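# Lock the red post under the purple bar's long end

## Task

Set the red post upright with its longer solid end at the bottom, resting against the blue post and trapped beneath the longer overhanging end of the purple bar. The assembled puzzle must stand on the table by itself, not propped on any fixed object.

## Robot and tools

Robot: two arms. left_arm carries a left hand and right_arm a right hand, which is the left hand's mirror image. The left_arm base is at (+0.011, +0.525, 0) m and the right_arm base at (+0.011, -0.442, 0) m. A camera stand is bolted behind the arms. Loose parts may occasionally get a small push from outside. Anything that falls off the table, or is left off it, fails the task.

Scene frame: origin at table-top height, halfway between the nominal bases. +z is up, +x points out over the table, and left_arm sits on the +y side. Reported hand positions in metres, orientations as quat_wxyz, and velocities are all in this frame. Offsets you send are measured along the current Hand target's own axes.

Hand point: a point 0.05 m in front of the palm and 0.15 m out from the wrist flange. Its +z runs along the straight fingers and its +y points out of the palm. On the right hand +x points across the palm away from the thumb; on the left hand +x points toward the thumb. Straight fingers reach 0.06 to 0.07 m past the point. A wrist bracket on the little-finger side can strike things. With the fingers level, the wrist can hang up to 0.11 m below the point when the palm faces down, or 0.23 m when it faces up.

Row layout: every command row has 28 numbers, each in [-1, 1], and you send all 28 even if only one arm moves. The order is: left dx, dy, dz, rx, ry, rz; left little, ring, middle, index, thumb_bend, thumb_turn, force_limit, speed; then the same 14 for the right arm. dx to rz are an offset from that arm's Hand target as it stood when the action or move began, not a pose. 1.0 equals 0.6 m of travel or 180 degrees of turn, and rx, ry, rz form a single rotation vector. Repeating an offset moves the arm again. Sending all six as 0 asks for the current Hand target once more. Finger numbers are absolute targets: -1 means open or straight and +1 means closed. For thumb_turn, -1 puts the thumb beside the palm and +1 puts it opposite the fingers. force_limit runs from about 0 N at -1 to 10 N at +1, or 15 N for the thumb motors. speed rises to full at +0.48. To leave a hand unchanged, resend its last commanded eight numbers.

execute_actions(actions, cameras): actions is a list of actions. Each action holds up to 15 rows, one per 1/30 s step, and the last row is held until 15 steps are used. Each row is measured from the action's starting Hand target. If actions is an empty list, the call returns images.

move(target, speed, blend, stop_force, zero, blocking, cameras): target is one 28-number row, or a list of up to 15 rows, all measured from the same starting Hand targets. Each hand travels in a straight line. speed is given in m/s, from 0.002 to 3.6 with a default of 0.25; turning speed is capped at twice that value in rad/s. blend, in metres, rounds the corners of a list of targets. stop_force, from 3 to 120 N, ends an arm's path when it meets that much resistance. Do not rely on it while the hand is turning, or to detect light tipping. zero defaults to true and re-zeroes the force reading before the move. blocking=false returns early and cannot be combined with stop_force. Moves last between 0.5 s and 10 s and do not avoid obstacles. The result adds a move: line giving the ending (done, off_target, moving, held, fault) and the limits that acted. limits=paced means the pose was clipped; limits=held means steps were withheld.

wait(seconds 0 to 10), stop() to brake a running move, zoom_image(camera, region [x0,y0,x1,y1] no larger than 504x504 pixels), show_instructions() for the reference pages, zero_wrist_force(arm), and finished_scene(scene 1) are also available. Ending the scene cannot be undone, and the arrangement must stay correct with no help from the robot.

Cameras: cam_high, cam_low, cam_left_wrist, cam_right_wrist, each 896x504.

Result lines: Hand target is the last commanded pose after clipping; the hand often stops a little short of it. The results also give joint positions and torques, wrist force and torque in the flange axes together with the peak since the last reading, and the hand lists hand_measured, hand_stopped_by (moving, target, force, stalled, fault) and hand_load_n, each in motor order. A loss of grip shows as hand_load_n dropping to about 0.

Gripping: turn the thumb in front of the palm to grasp objects about 0.035 to 0.065 m thick, or handles as thin as 0.025 m. For a gentle grip, close with speed at -0.94 or lower. A motor starts only when its target changes.

Cautions: orientation commands are clipped to 32 degrees from the measured orientation. The arms are stiff, so a target even slightly past a firm contact can trigger a fault. A contact torque at a joint limit, or about 150 N of force, stops the arm for 10 s. Hitting or pressing one arm against the other can fail the scene. Do not route paths close to an arm's own base. Holding heavy loads or straining toward poses the arm cannot reach heats the motors, and at 85 °C the arm is braked. Avoid drops, releasing parts while they are moving, slams, and excessive force on the fingers.

Each tool is called after "Call:" in YAML: its name, and indented under it one key for each argument.

Reference images:

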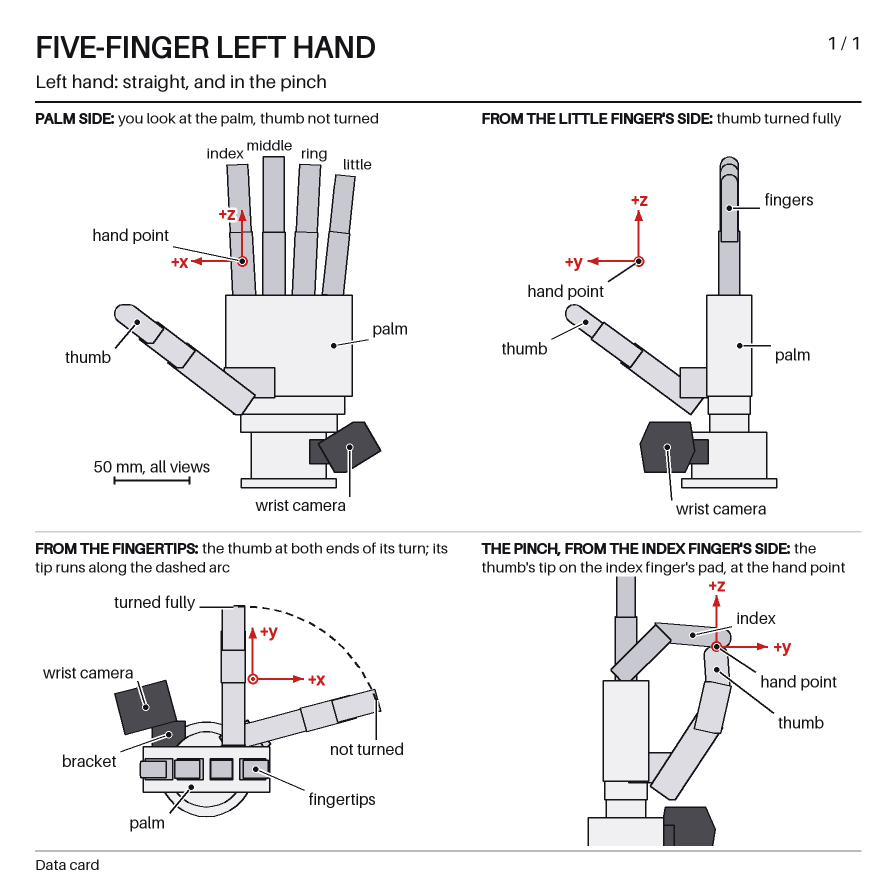

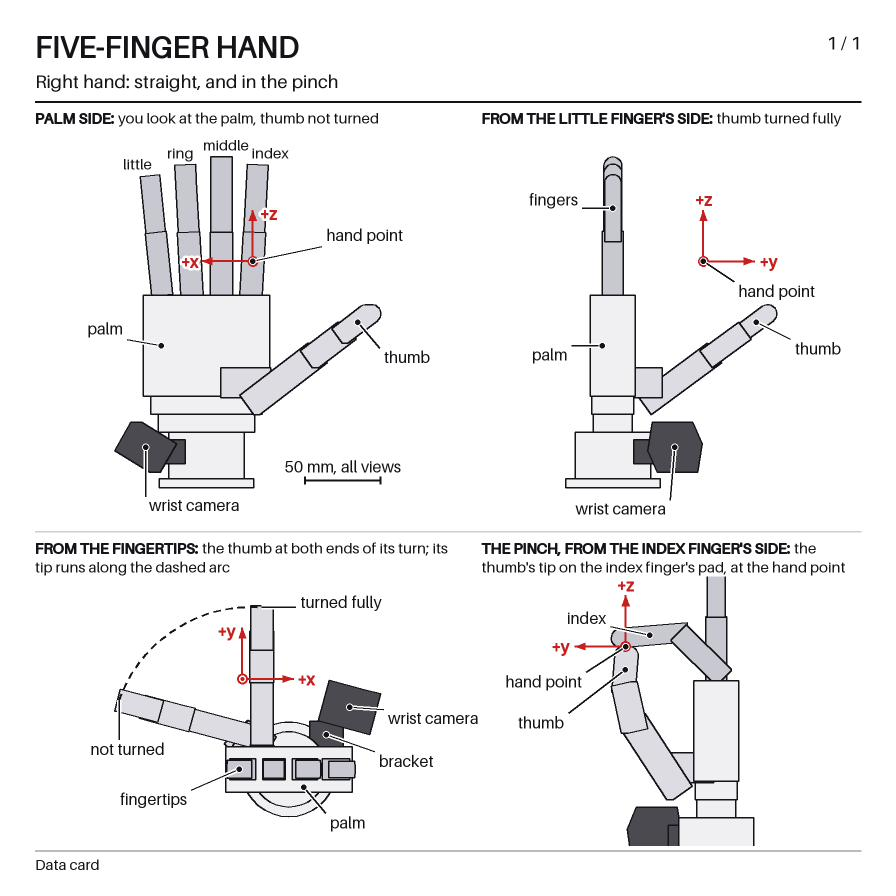

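## Session

Call:
execute_actions:
  actions: []

Scene clock: 0.00 s.
left_arm: end_effector_position=(+0.7301, -0.0202, +0.3059) hand_measured=(-1.000, -1.000, -1.000, -1.000, -1.000, -1.000) hand_load_n=(-0.5, +0.0, +0.0, +0.0, +0.0, +0.0) hand_stopped_by=(target, target, target, target, target, target) hand_force_limit=0.00 hand_speed=-0.80 end_effector_quat_wxyz=(+0.390, +0.330, +0.607, -0.609) | right_arm: end_effector_position=(+0.5133, -0.6408, +0.2819) hand_measured=(-1.000, -1.000, -1.000, -1.000, -1.000, -1.000) hand_load_n=(+0.0, +0.0, +0.0, +0.0, +0.0, +0.0) hand_stopped_by=(target, target, target, target, target, target) hand_force_limit=0.00 hand_speed=-0.80 end_effector_quat_wxyz=(+0.100, +0.550, +0.823, +0.101)
Joint positions: left_arm=[2.894 -2.587 -0.906 0.501 0.31 0.923] | right_arm=[-0.86 -1.306 1.444 1.284 1.328 -1.207]
Joint velocities: within noise
Joint torques (N m): no reading
Motor temperatures (°C): left_arm=[28 27 26 33 30 29] | right_arm=[30 27 29 32 34 35]
Wrist force (N): no reading
Wrist torque (N m): no reading
Wrist force, peak (N): no reading
Hand target: left_arm +0.7301, -0.0202, +0.3059; +0.390, +0.330, +0.607, -0.609 | right_arm +0.5133, -0.6408, +0.2819; +0.100, +0.550, +0.823, +0.101

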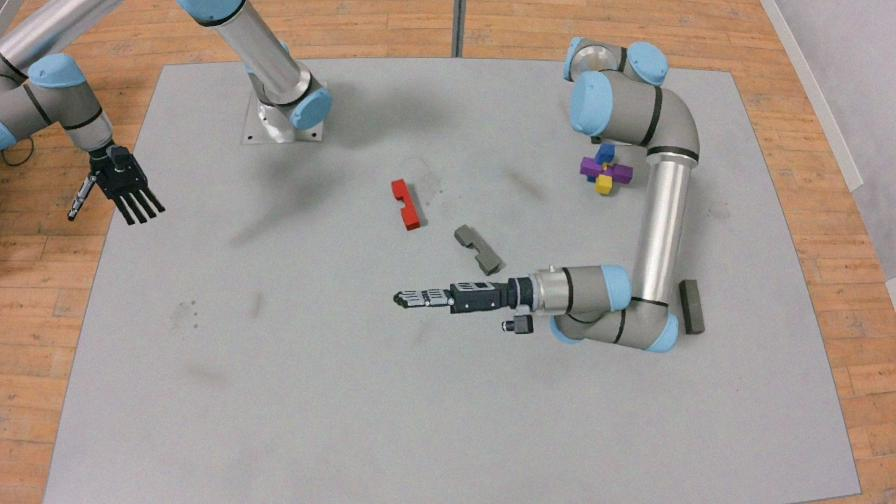

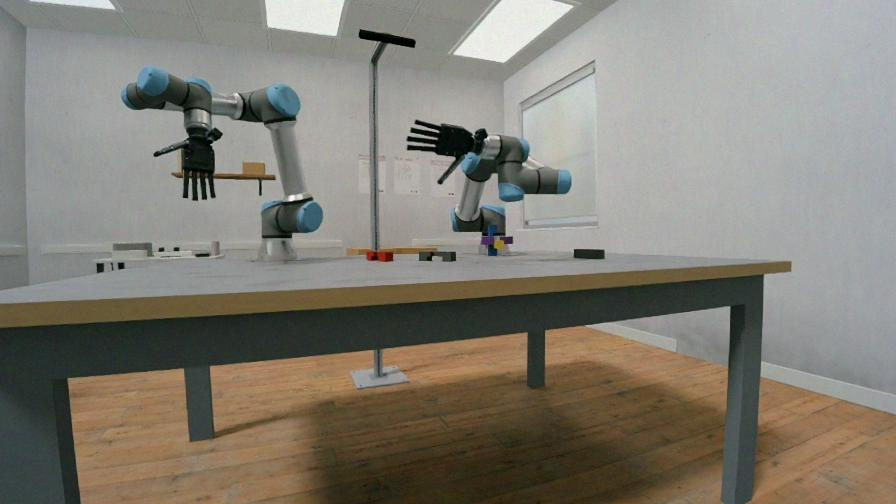

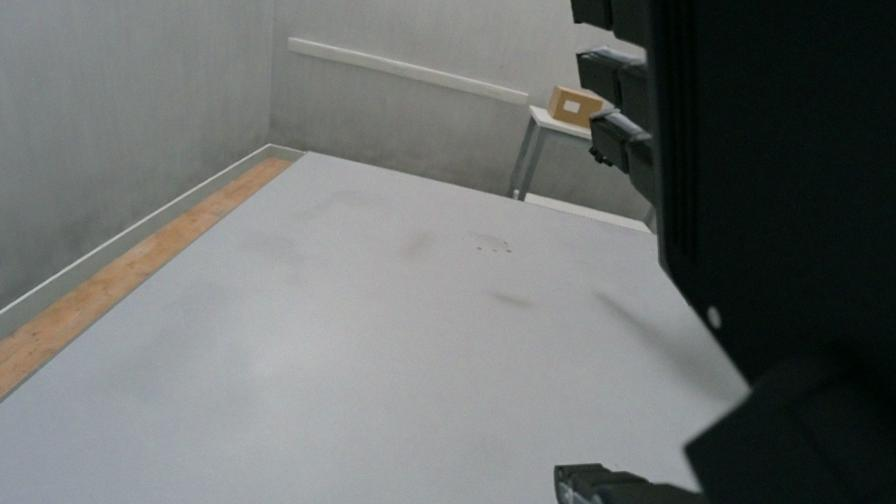

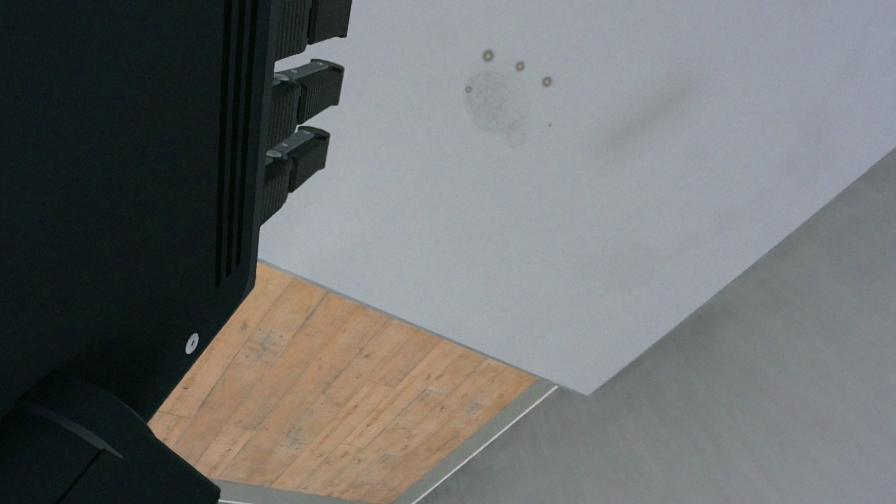

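Call:
zoom_image:
  camera: "cam_high"
  region: [560, 120, 660, 220]

Call:
zoom_image:
  camera: "cam_high"
  region: [370, 160, 530, 290]

Call:
zoom_image:
  camera: "cam_low"
  region: [340, 210, 620, 280]

Call:
zoom_image:
  camera: "cam_low"
  region: [465, 215, 535, 265]

Scaled by 5.040 from the camera's 896x504 image, which has a finer 1280x720 frame.

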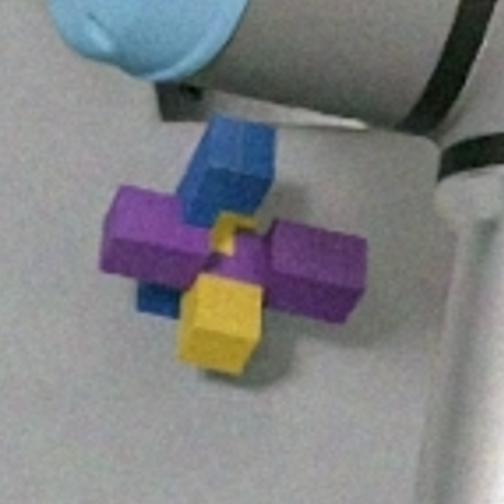

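Scaled by 3.150 from the camera's 896x504 image, which has a finer 1280x720 frame.

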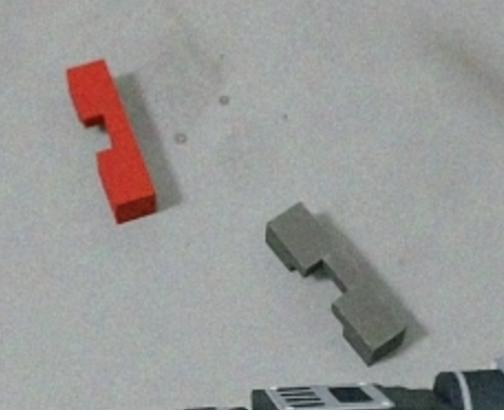

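Scaled by 1.800 from the camera's 896x504 image, which has a finer 1280x720 frame.

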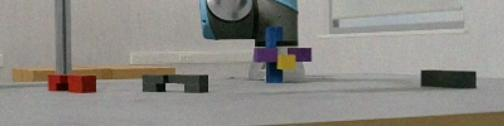

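Scaled by 7.200 from the camera's 896x504 image, which has a finer 1280x720 frame.

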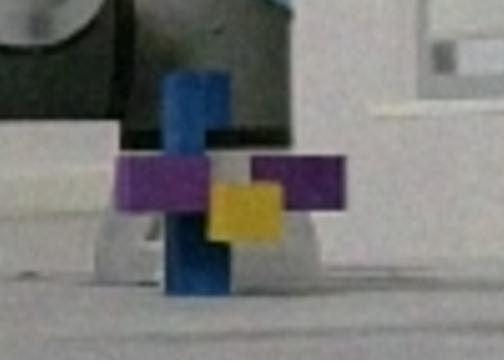

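Call:
move:
  target: [0,0,0,0,0,0,-1,-1,-1,-1,-1,-1,0,-0.8,0.6703,0.0943,-0.0763,-0.0256,0.4888,0.1688,-1,-1,-1,-1,-1,-1,0,-0.8]
  speed: 0.4
  cameras: ["cam_high","cam_right_wrist"]

Scene clock: 7.07 s.
left_arm: end_effector_position=(+0.7301, -0.0202, +0.3059) hand_measured=(-1.000, -1.000, -1.000, -1.000, -1.000, -1.000) hand_load_n=(+0.0, +0.0, +0.0, +0.0, +0.0, +0.0) hand_stopped_by=(target, target, target, target, target, target) hand_force_limit=0.00 hand_speed=-0.80 end_effector_quat_wxyz=(+0.390, +0.330, +0.607, -0.609) | right_arm: end_effector_position=(+0.3999, -0.2501, +0.3199) hand_measured=(-1.000, -1.000, -1.000, -1.000, -1.000, -1.000) hand_load_n=(+0.0, +0.0, +0.0, +0.0, +0.0, +0.0) hand_stopped_by=(target, target, target, target, target, target) hand_force_limit=0.00 hand_speed=-0.80 end_effector_quat_wxyz=(+0.500, -0.500, -0.500, -0.499)
Joint positions: left_arm=[2.894 -2.587 -0.906 0.501 0.31 0.923] | right_arm=[-0.614 -1.359 2.344 2.155 0.587 -1.569]
Joint torques (N m): left_arm=[1.71 59.51 19.31 -0.02 0.56 0.16] | right_arm=[5.09 -7.2 0.01 2.54 -1.49 -0.86]
Wrist force (N): left_arm=[-0.2 -0.1 0.0] | right_arm=[0.4 -0.2 1.0]
Wrist torque (N m): left_arm=[0.00 0.04 -0.01] | right_arm=[-0.08 0.17 0.15]
Wrist force, peak (N): left_arm=[0.6 0.0 0.2] | right_arm=[0.5 -0.6 3.1]
Hand target: left_arm +0.7301, -0.0202, +0.3059; +0.390, +0.330, +0.607, -0.609 | right_arm +0.3998, -0.2500, +0.3199; +0.500, -0.500, -0.500, -0.499
Off the commanded pose: left_arm 0.000 m, 0 deg | right_arm 0.000 m, 0 deg.
move: done
camera_calibration:
cam_right_wrist: T_world_to_cam=[[0.957303, 0.0488597, 0.284926, -0.457426], [0.27119, -0.493169, -0.826583, 0.0294211], [0.10013, 0.86856, -0.485363, 0.446746], [0, 0, 0, 1]] pos_world=[0.385184, -0.351166, 0.371485]
Images, in order (width x height): cam_high 896x504, cam_right_wrist 896x504.

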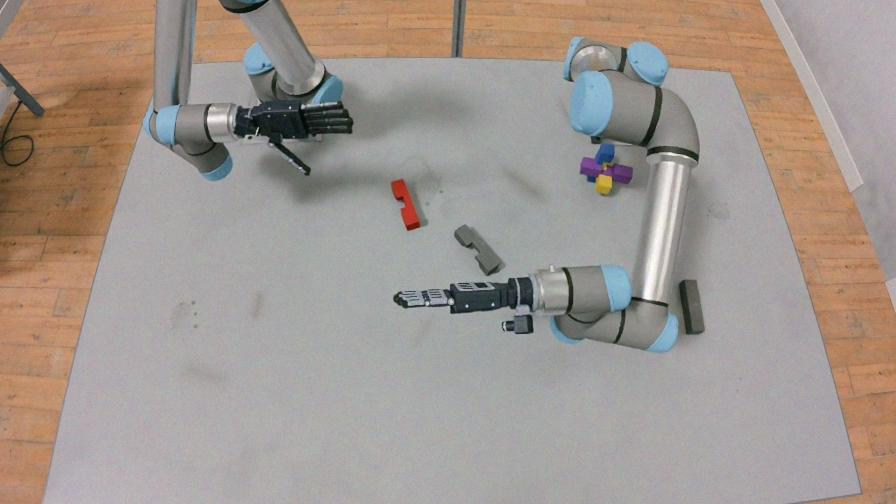

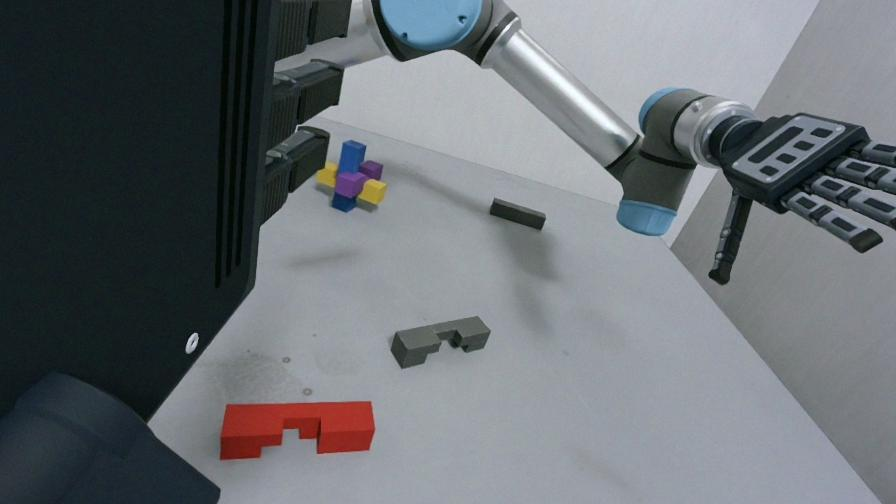

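Call:
zoom_image:
  camera: "cam_right_wrist"
  region: [290, 120, 410, 230]

Call:
zoom_image:
  camera: "cam_right_wrist"
  region: [200, 300, 500, 480]

Scaled by 4.200 from the camera's 896x504 image, which has a finer 1280x720 frame.

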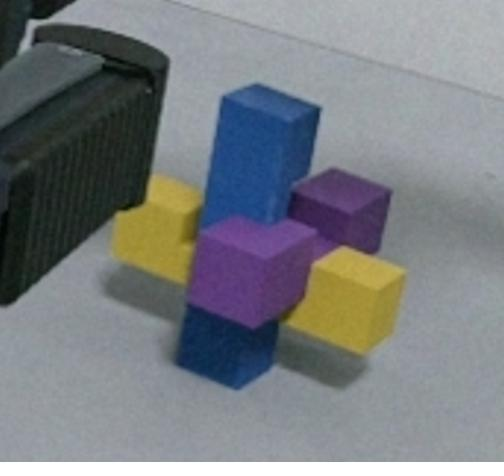

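Scaled by 1.680 from the camera's 896x504 image, which has a finer 1280x720 frame.

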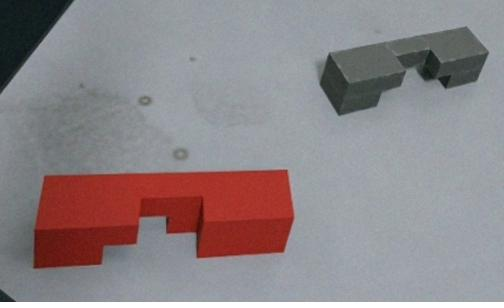

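Call:
zoom_image:
  camera: "cam_right_wrist"
  region: [210, 390, 390, 470]

Call:
zoom_image:
  camera: "cam_right_wrist"
  region: [380, 300, 500, 380]

Scaled by 2.800 from the camera's 896x504 image, which has a finer 1280x720 frame.

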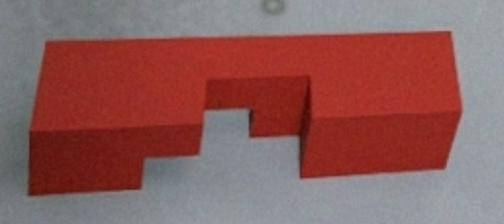

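Scaled by 4.200 from the camera's 896x504 image, which has a finer 1280x720 frame.

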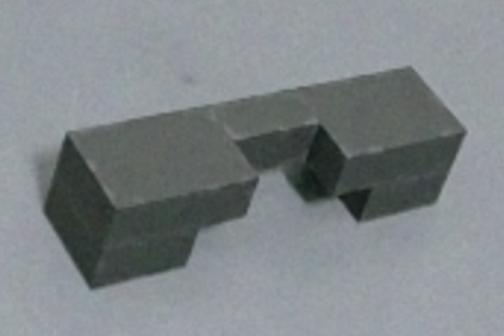

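Call:
move:
  target: [0,0,0,0,0,0,-1,-1,-1,-1,-1,-1,0,-0.8,-0.1167,-0.3,0.75,0,0,0,-1,-1,-1,-1,-1,-1,0,-0.8]
  speed: 0.4
  cameras: ["cam_high","cam_right_wrist"]

Call:
zoom_image:
  camera: "cam_right_wrist"
  region: [330, 120, 590, 340]

Scene clock: 9.83 s.
left_arm: end_effector_position=(+0.7301, -0.0202, +0.3059) hand_measured=(-1.000, -1.000, -1.000, -1.000, -1.000, -1.000) hand_load_n=(+0.0, +0.0, +0.0, +0.0, +0.0, +0.0) hand_stopped_by=(target, target, target, target, target, target) hand_force_limit=0.00 hand_speed=-0.80 end_effector_quat_wxyz=(+0.390, +0.330, +0.607, -0.609) | right_arm: end_effector_position=(+0.2195, +0.1997, +0.2495) hand_measured=(-1.000, -1.000, -1.000, -1.000, -1.000, -1.000) hand_load_n=(+0.0, +0.0, +0.0, +0.0, +0.0, +0.0) hand_stopped_by=(target, target, target, target, target, target) hand_force_limit=0.00 hand_speed=-0.80 end_effector_quat_wxyz=(+0.500, -0.500, -0.500, -0.499)
Joint positions: left_arm=[2.894 -2.587 -0.906 0.501 0.31 0.923] | right_arm=[0.858 -1.039 2.13 2.052 -0.884 -1.571]
Joint torques (N m): left_arm=[1.73 59.42 19.27 -0.08 0.48 0.15] | right_arm=[5.17 -38.45 -26.04 -0.3 -1.48 -0.86]
Wrist force (N): left_arm=[0.5 0.2 0.2] | right_arm=[0.4 -0.1 0.8]
Wrist torque (N m): left_arm=[0.01 -0.05 0.02] | right_arm=[-0.05 0.17 -0.04]
Wrist force, peak (N): left_arm=[-0.2 0.3 0.6] | right_arm=[-0.1 -9.5 4.2]
Hand target: left_arm +0.7301, -0.0202, +0.3059; +0.390, +0.330, +0.607, -0.609 | right_arm +0.2195, +0.1998, +0.2496; +0.500, -0.500, -0.500, -0.499
Off the commanded pose: left_arm 0.000 m, 0 deg | right_arm 0.000 m, 0 deg.
move: done
camera_calibration:
cam_right_wrist: T_world_to_cam=[[0.957404, 0.0488514, 0.28459, -0.286564], [0.270908, -0.493064, -0.826738, 0.242074], [0.0999337, 0.86862, -0.485296, 0.0399746], [0, 0, 0, 1]] pos_world=[0.204783, 0.0986344, 0.301085]
Images, in order (width x height): cam_high 896x504, cam_right_wrist 896x504.

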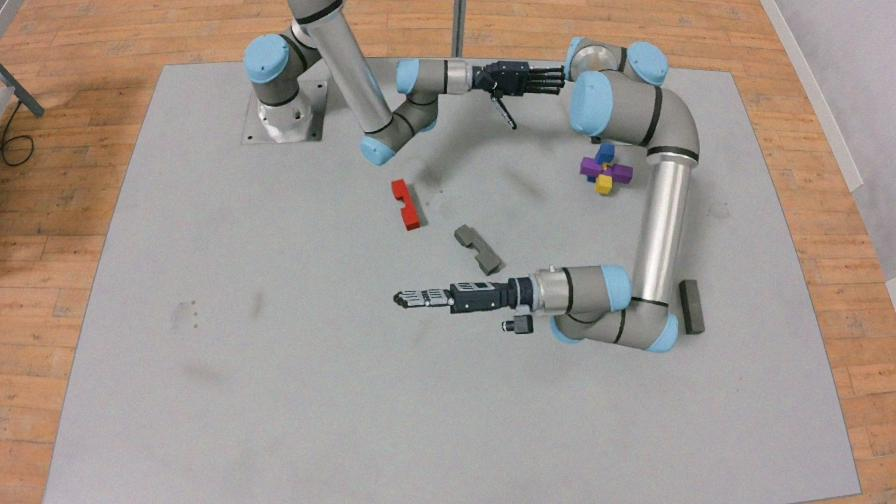

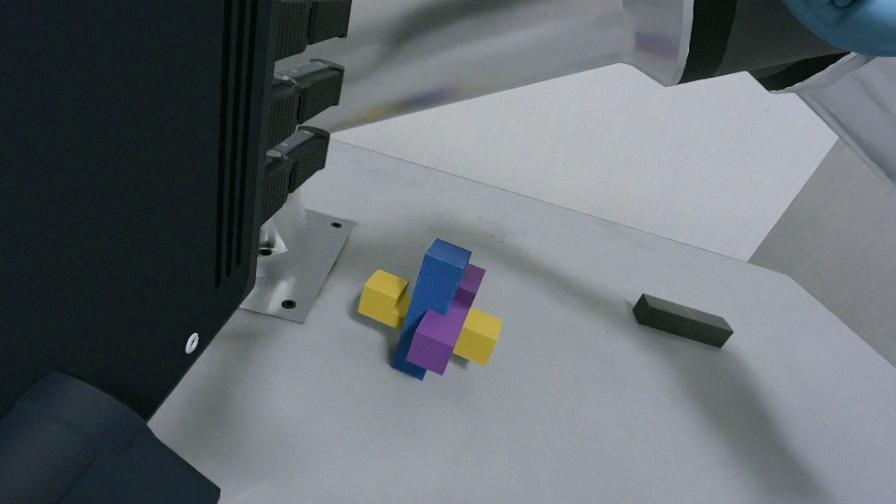

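Scaled by 1.938 from the camera's 896x504 image, which has a finer 1280x720 frame.

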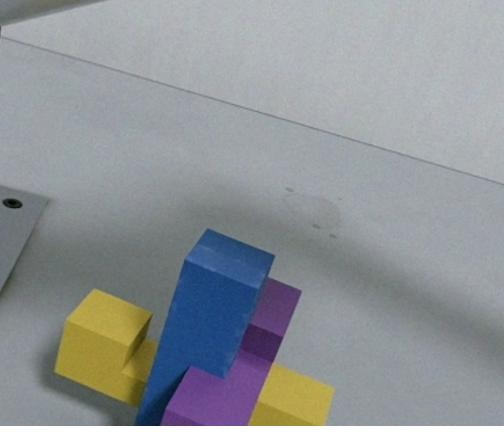

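Call:
zoom_image:
  camera: "cam_right_wrist"
  region: [345, 225, 515, 395]

Scaled by 2.965 from the camera's 896x504 image, which has a finer 1280x720 frame.

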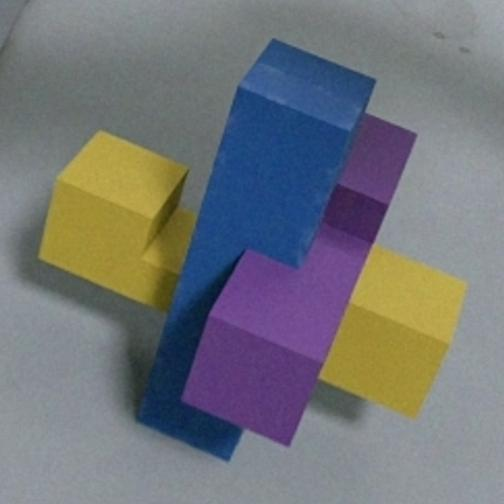

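Call:
move:
  target: [0.1457,-0.1235,-0.5517,0.325,0.5076,0.5059,-1,-1,-1,-1,-1,-1,0,-0.8,0,0,0,0,0,0,-1,-1,-1,-1,-1,-1,0,-0.8]
  speed: 0.5
  cameras: ["cam_high","cam_left_wrist"]

Scene clock: 18.27 s.
left_arm: end_effector_position=(+0.5998, +0.3001, +0.2501) hand_measured=(-1.000, -1.000, -1.000, -1.000, -1.000, -1.000) hand_load_n=(+0.0, +0.0, +0.0, +0.0, +0.0, +0.0) hand_stopped_by=(target, target, target, target, target, target) hand_force_limit=0.00 hand_speed=-0.80 end_effector_quat_wxyz=(+0.000, +1.000, -0.001, +0.001) end_effector_velocity=(+0.001, +0.000, -0.001) end_effector_angular_velocity=(+0.001, -0.003, -0.003) | right_arm: end_effector_position=(+0.2195, +0.1998, +0.2496) hand_measured=(-1.000, -1.000, -1.000, -1.000, -1.000, -1.000) hand_load_n=(+0.0, +0.0, +0.0, +0.0, +0.0, +0.0) hand_stopped_by=(target, target, target, target, target, target) hand_force_limit=0.00 hand_speed=-0.80 end_effector_quat_wxyz=(+0.500, -0.500, -0.500, -0.499)
Joint positions: left_arm=[3.073 -2.272 -0.835 1.539 -1.572 1.516] | right_arm=[0.858 -1.039 2.129 2.052 -0.884 -1.571]
Joint velocities: left_arm=[0 0 -0.001 0.005 -0.001 0.003] | right_arm=[within noise]
Joint torques (N m): left_arm=[-4.99 34.86 6.14 -0.7 -0.72 0.85] | right_arm=[4.57 -13.77 -28.48 0.36 -1.59 -0.91]
Wrist force (N): left_arm=[-1.2 -0.6 1.7] | right_arm=[0.4 0.0 1.0]
Wrist torque (N m): left_arm=[-0.26 0.43 -0.16] | right_arm=[-0.05 0.16 -0.04]
Wrist force, peak (N): left_arm=[2.1 -4.0 1.6] | right_arm=[0.3 -0.2 1.3]
Hand target: left_arm +0.5998, +0.3001, +0.2499; +0.000, +1.000, -0.001, +0.001 | right_arm +0.2195, +0.1998, +0.2496; +0.500, -0.500, -0.500, -0.499
Off the commanded pose: left_arm 0.000 m, 0 deg | right_arm 0.000 m, 0 deg.
elbow stopped short (left arm): the move would have taken joint 3 (elbow) straighter than the controller allows.
move: done
camera_calibration:
cam_left_wrist: T_world_to_cam=[[0.309534, 0.950879, 0.00423611, -0.463252], [0.813059, -0.266976, 0.517357, -0.536066], [0.493075, -0.156696, -0.855759, 0.0844026], [0, 0, 0, 1]] pos_world=[0.537629, 0.310605, 0.351529]
Images, in order (width x height): cam_high 896x504, cam_left_wrist 896x504.

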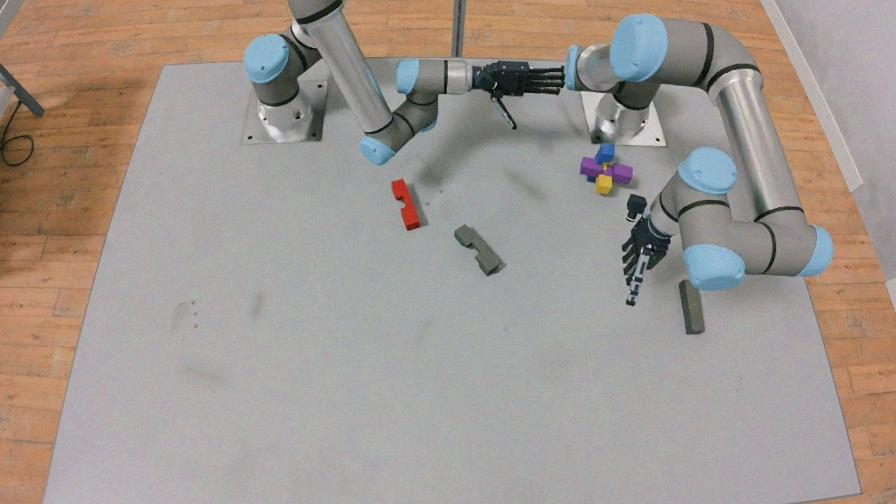

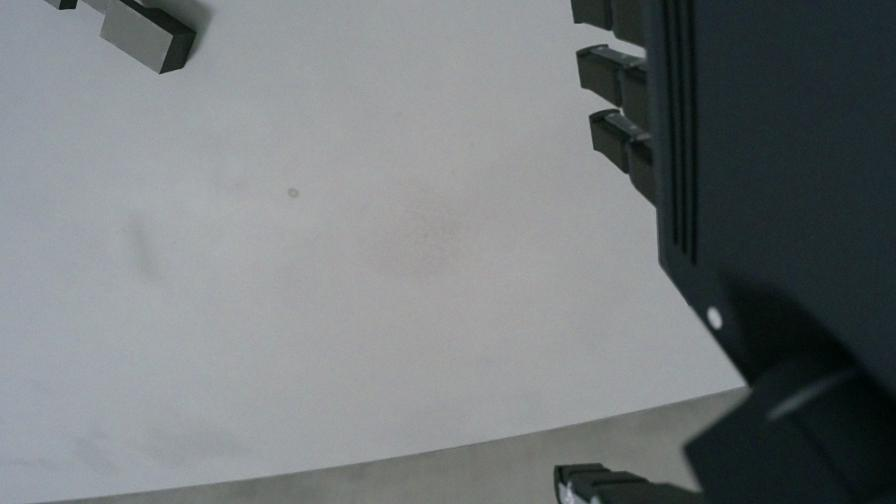

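Call:
zoom_image:
  camera: "cam_high"
  region: [570, 130, 646, 206]

Scaled by 6.632 from the camera's 896x504 image, which has a finer 1280x720 frame.

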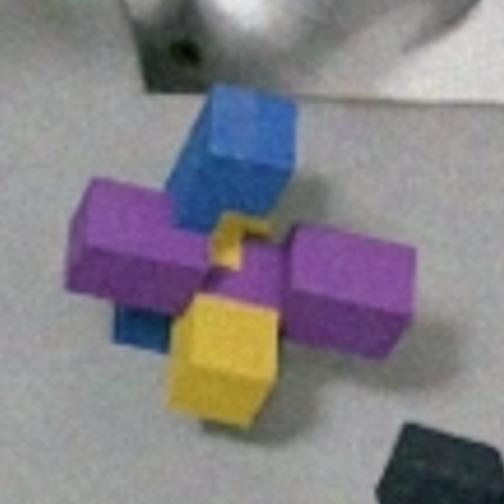

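Call:
move:
  target: [-0.27,-0.275,0.1333,0,-0.5,0,-1,-1,-1,-1,-1,-1,0,-0.8,0,0,0,0,0,0,-1,-1,-1,-1,-1,-1,0,-0.8]
  speed: 0.5
  cameras: ["cam_high","cam_left_wrist"]

Scene clock: 20.83 s.
left_arm: end_effector_position=(+0.4383, +0.4655, +0.1697) hand_measured=(-1.000, -1.000, -1.000, -1.000, -1.000, -1.000) hand_load_n=(+0.0, +0.0, +0.0, +0.0, +0.0, +0.0) hand_stopped_by=(target, target, target, target, target, target) hand_force_limit=0.00 hand_speed=-0.80 end_effector_quat_wxyz=(-0.001, +0.708, +0.000, -0.707) | right_arm: end_effector_position=(+0.2195, +0.1998, +0.2496) hand_measured=(-1.000, -1.000, -1.000, -1.000, -1.000, -1.000) hand_load_n=(+0.0, +0.0, +0.0, +0.0, +0.0, +0.0) hand_stopped_by=(target, target, target, target, target, target) hand_force_limit=0.00 hand_speed=-0.80 end_effector_quat_wxyz=(+0.500, -0.500, -0.500, -0.499)
Joint positions: left_arm=[3.327 -2.647 -1.23 0.737 -1.77 1.57] | right_arm=[0.858 -1.039 2.129 2.052 -0.884 -1.571]
Joint torques (N m): left_arm=[-1.1 80.42 5.69 -0.87 0.32 -0.34] | right_arm=[4.23 -14.27 -29.01 0.25 -1.61 -0.95]
Wrist force (N): left_arm=[0.7 -0.9 0.4] | right_arm=[0.2 -0.2 0.9]
Wrist torque (N m): left_arm=[-0.19 -0.11 0.28] | right_arm=[-0.07 0.19 -0.05]
Wrist force, peak (N): left_arm=[-1.2 2.6 1.4] | right_arm=[0.3 -0.3 1.1]
Hand target: left_arm +0.4383, +0.4655, +0.1698; -0.001, +0.708, +0.000, -0.706 | right_arm +0.2195, +0.1998, +0.2496; +0.500, -0.500, -0.500, -0.499
Off the commanded pose: left_arm 0.000 m, 0 deg | right_arm 0.000 m, 0 deg.
move: done
camera_calibration:
cam_left_wrist: T_world_to_cam=[[0.00525073, 0.951714, -0.30694, -0.384385], [0.517025, -0.265318, -0.813813, 0.0357952], [-0.855954, -0.154423, -0.493453, 0.649933], [0, 0, 0, 1]] pos_world=[0.539824, 0.475687, 0.231859]
Images, in order (width x height): cam_high 896x504, cam_left_wrist 896x504.

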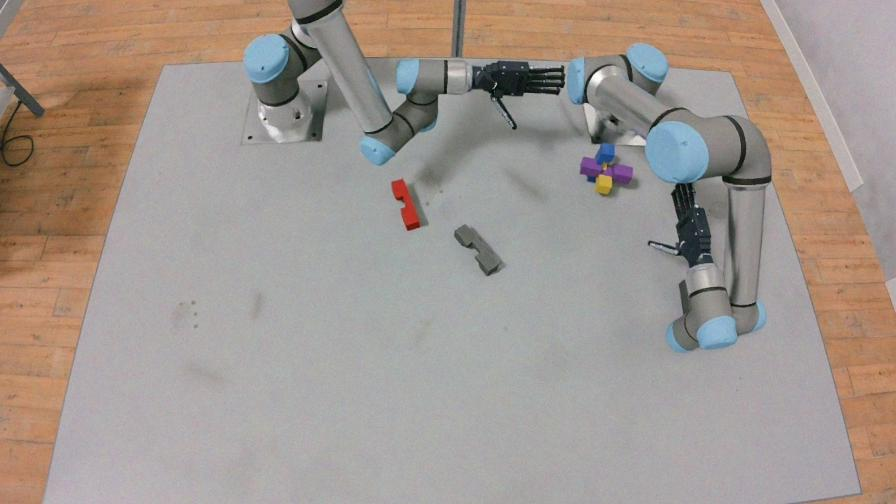

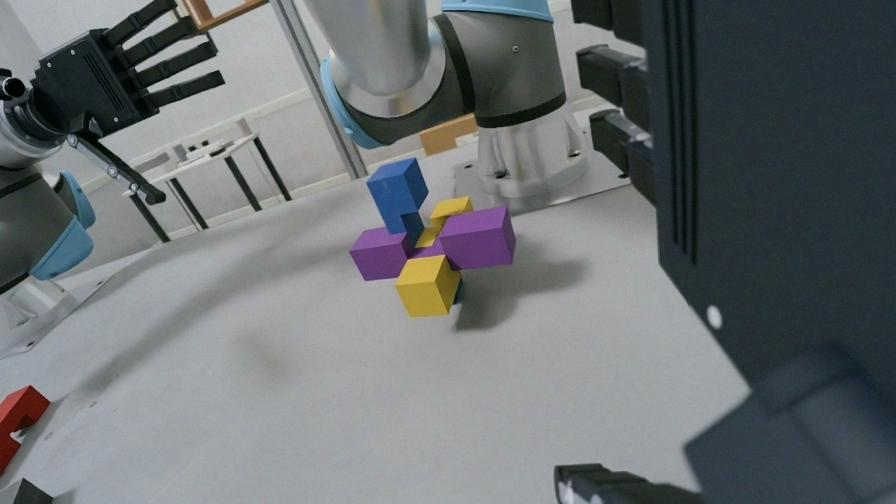

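Call:
zoom_image:
  camera: "cam_left_wrist"
  region: [340, 145, 530, 330]

Call:
zoom_image:
  camera: "cam_left_wrist"
  region: [385, 160, 485, 260]

Scaled by 2.653 from the camera's 896x504 image, which has a finer 1280x720 frame.

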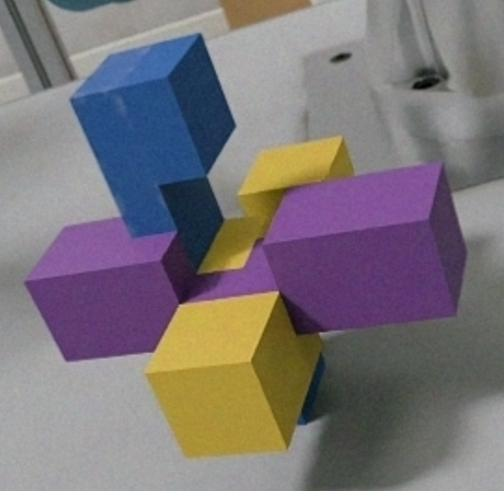

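Scaled by 5.040 from the camera's 896x504 image, which has a finer 1280x720 frame.

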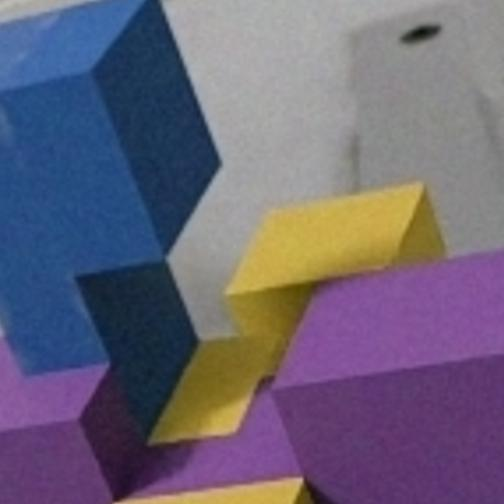

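Call:
zoom_image:
  camera: "cam_high"
  region: [375, 165, 435, 245]

Call:
zoom_image:
  camera: "cam_right_wrist"
  region: [0, 0, 504, 504]

Scaled by 6.300 from the camera's 896x504 image, which has a finer 1280x720 frame.

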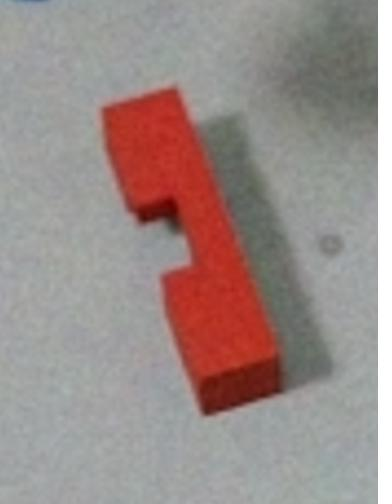

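This scene's latest camera images include none from cam_right_wrist. They are from: cam_high, cam_left_wrist. cam_right_wrist's image comes with the result of a call that names it in "cameras".

Call:
move:
  target: [0,0,0,0,0,0,-1,-1,-1,-1,-1,-1,0,-0.8,-0.166,0.225,-0.4898,-0.0354,-0.1927,0.462,-1,-1,-0.5,-0.5,-0.5,1,0,0]
  speed: 0.4
  cameras: ["cam_high","cam_right_wrist","cam_low"]

Scene clock: 32.43 s.
left_arm: end_effector_position=(+0.4383, +0.4655, +0.1698) hand_measured=(-1.000, -1.000, -1.000, -1.000, -1.000, -1.000) hand_load_n=(+0.0, +0.0, +0.0, +0.0, +0.0, +0.0) hand_stopped_by=(target, target, target, target, target, target) hand_force_limit=0.00 hand_speed=-0.80 end_effector_quat_wxyz=(-0.001, +0.708, +0.000, -0.706) | right_arm: end_effector_position=(+0.3546, -0.0940, +0.1501) hand_measured=(-1.000, -1.000, -0.500, -0.500, -0.500, +1.000) hand_load_n=(+0.0, +0.0, +0.0, +0.0, +0.0, +0.0) hand_stopped_by=(target, target, target, target, target, target) hand_force_limit=0.00 hand_speed=0.00 end_effector_quat_wxyz=(-0.518, +0.840, +0.137, -0.086)
Joint positions: left_arm=[3.327 -2.647 -1.23 0.737 -1.771 1.57] | right_arm=[0.06 -1.48 2.097 4.535 -0.52 -2.065]
Joint torques (N m): left_arm=[1.77 80.83 3.67 -3.34 -0.74 -0.31] | right_arm=[-6.43 -34.01 -12.14 -0.27 1.11 -0.35]
Wrist force (N): left_arm=[0.8 -1.1 0.2] | right_arm=[0.1 1.0 1.5]
Wrist torque (N m): left_arm=[-0.21 -0.13 0.30] | right_arm=[0.15 0.00 0.30]
Wrist force, peak (N): left_arm=[1.1 -1.2 0.3] | right_arm=[0.9 2.8 -0.3]
Hand target: left_arm +0.4383, +0.4655, +0.1698; -0.001, +0.708, +0.000, -0.706 | right_arm +0.3546, -0.0941, +0.1501; -0.517, +0.840, +0.137, -0.086
Off the commanded pose: left_arm 0.000 m, 0 deg | right_arm 0.000 m, 0 deg.
move: done
camera_calibration:
cam_right_wrist: T_world_to_cam=[[0.392772, -0.276722, -0.877015, -0.0293065], [-0.604467, -0.796393, -0.019428, 0.139146], [-0.693073, 0.537757, -0.48007, 0.482708], [0, 0, 0, 1]] pos_world=[0.430172, -0.156875, 0.208735]
Images, in order (width x height): cam_high 896x504, cam_low 896x504, cam_right_wrist 896x504.

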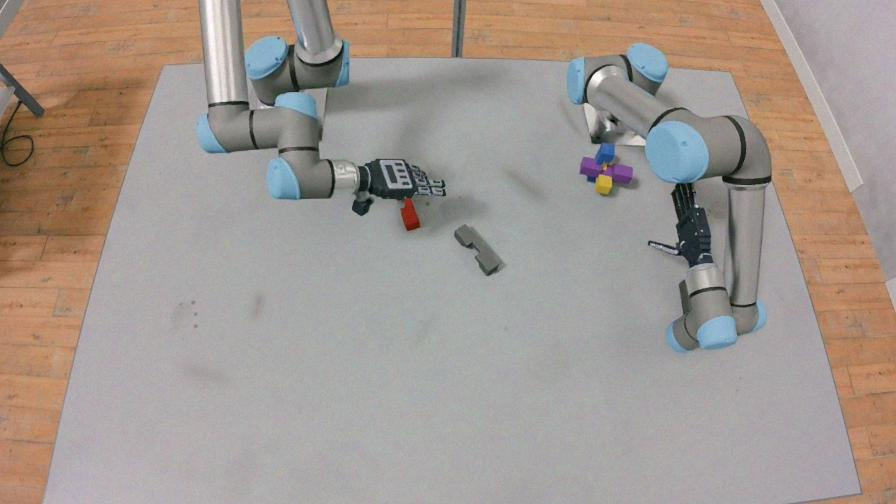

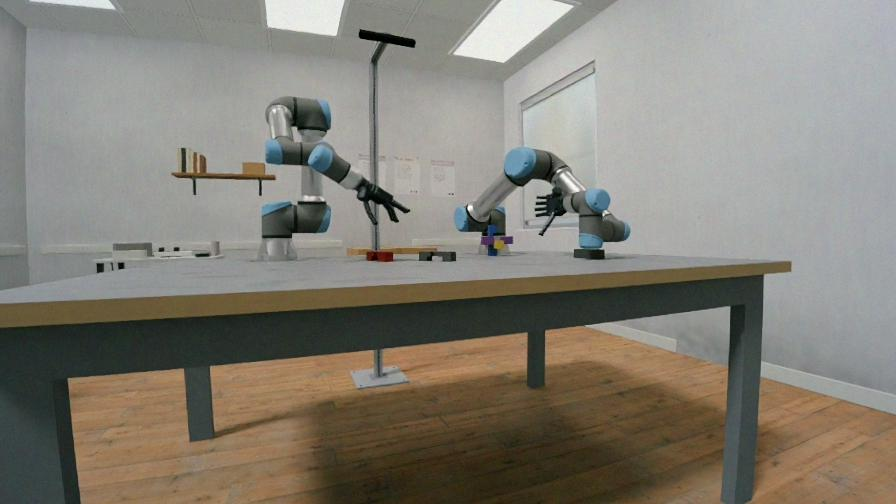

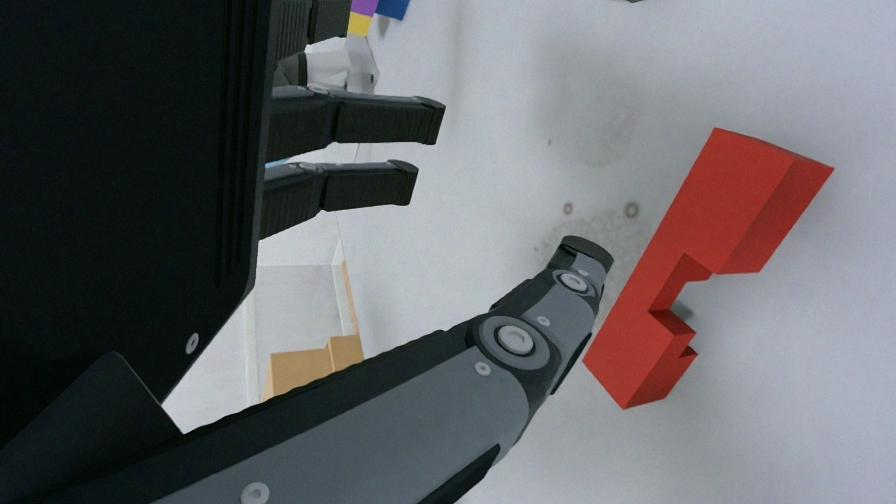

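Call:
zoom_image:
  camera: "cam_right_wrist"
  region: [540, 100, 860, 430]

Scaled by 1.527 from the camera's 896x504 image, which has a finer 1280x720 frame.

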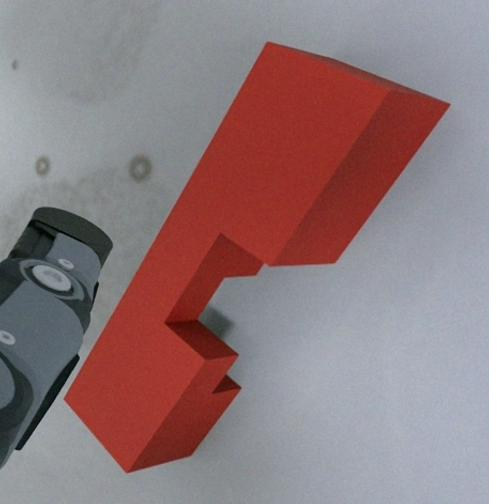

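Call:
move:
  target: [0,0,0,0,0,0,-1,-1,-1,-1,-1,-1,0,-0.8,-0.0057,0.1313,0.0918,0,0,0,-1,-1,-0.5,-0.5,-0.5,1,0,0]
  speed: 0.2
  cameras: ["cam_right_wrist"]

Scene clock: 34.80 s.
left_arm: end_effector_position=(+0.4383, +0.4655, +0.1698) hand_measured=(-1.000, -1.000, -1.000, -1.000, -1.000, -1.000) hand_load_n=(+0.0, +0.0, +0.0, +0.0, +0.0, +0.0) hand_stopped_by=(target, target, target, target, target, target) hand_force_limit=0.00 hand_speed=-0.80 end_effector_quat_wxyz=(-0.001, +0.708, +0.000, -0.706) | right_arm: end_effector_position=(+0.3467, -0.0822, +0.0550) hand_measured=(-1.000, -1.000, -0.500, -0.500, -0.500, +1.000) hand_load_n=(+0.0, +0.0, +0.0, +0.0, +0.0, +0.0) hand_stopped_by=(target, target, target, target, target, target) hand_force_limit=0.00 hand_speed=0.00 end_effector_quat_wxyz=(-0.518, +0.840, +0.137, -0.086) end_effector_velocity=(+0.000, +0.000, +0.000) end_effector_angular_velocity=(+0.000, -0.006, +0.002)
Joint positions: left_arm=[3.327 -2.647 -1.23 0.737 -1.771 1.57] | right_arm=[0.088 -1.294 2.213 4.187 -0.509 -2.013]
Joint velocities: left_arm=[within noise] | right_arm=[0.001 -0.001 0.001 -0.005 -0.001 0]
Joint torques (N m): left_arm=[4.38 80.32 5.05 -3.27 -0.58 0.02] | right_arm=[-7.66 -19.97 -33.23 -3.76 -0.84 -0.57]
Wrist force (N): left_arm=[0.8 -1.1 0.1] | right_arm=[0.3 0.5 1.5]
Wrist torque (N m): left_arm=[-0.19 -0.13 0.30] | right_arm=[0.04 -0.05 0.23]
Wrist force, peak (N): left_arm=[1.0 -1.3 0.7] | right_arm=[0.2 2.3 2.5]
Hand target: left_arm +0.4383, +0.4655, +0.1698; -0.001, +0.708, +0.000, -0.706 | right_arm +0.3468, -0.0822, +0.0550; -0.517, +0.840, +0.137, -0.086
Off the commanded pose: left_arm 0.000 m, 0 deg | right_arm 0.000 m, 0 deg.
move: done
camera_calibration:
cam_right_wrist: T_world_to_cam=[[0.392667, -0.276715, -0.877064, -0.106264], [-0.604395, -0.796451, -0.0193103, 0.141948], [-0.693195, 0.537675, -0.479985, 0.42521], [0, 0, 0, 1]] pos_world=[0.422272, -0.144975, 0.113635]
Images, in order (width x height): cam_right_wrist 896x504.

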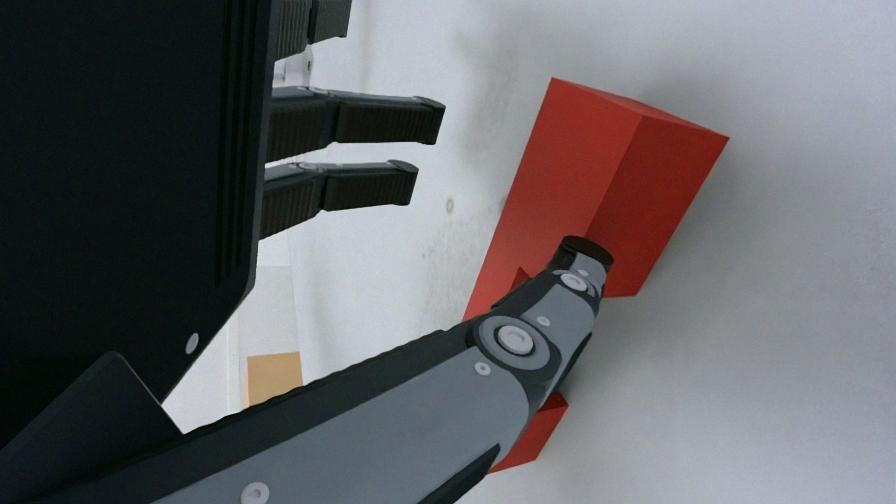

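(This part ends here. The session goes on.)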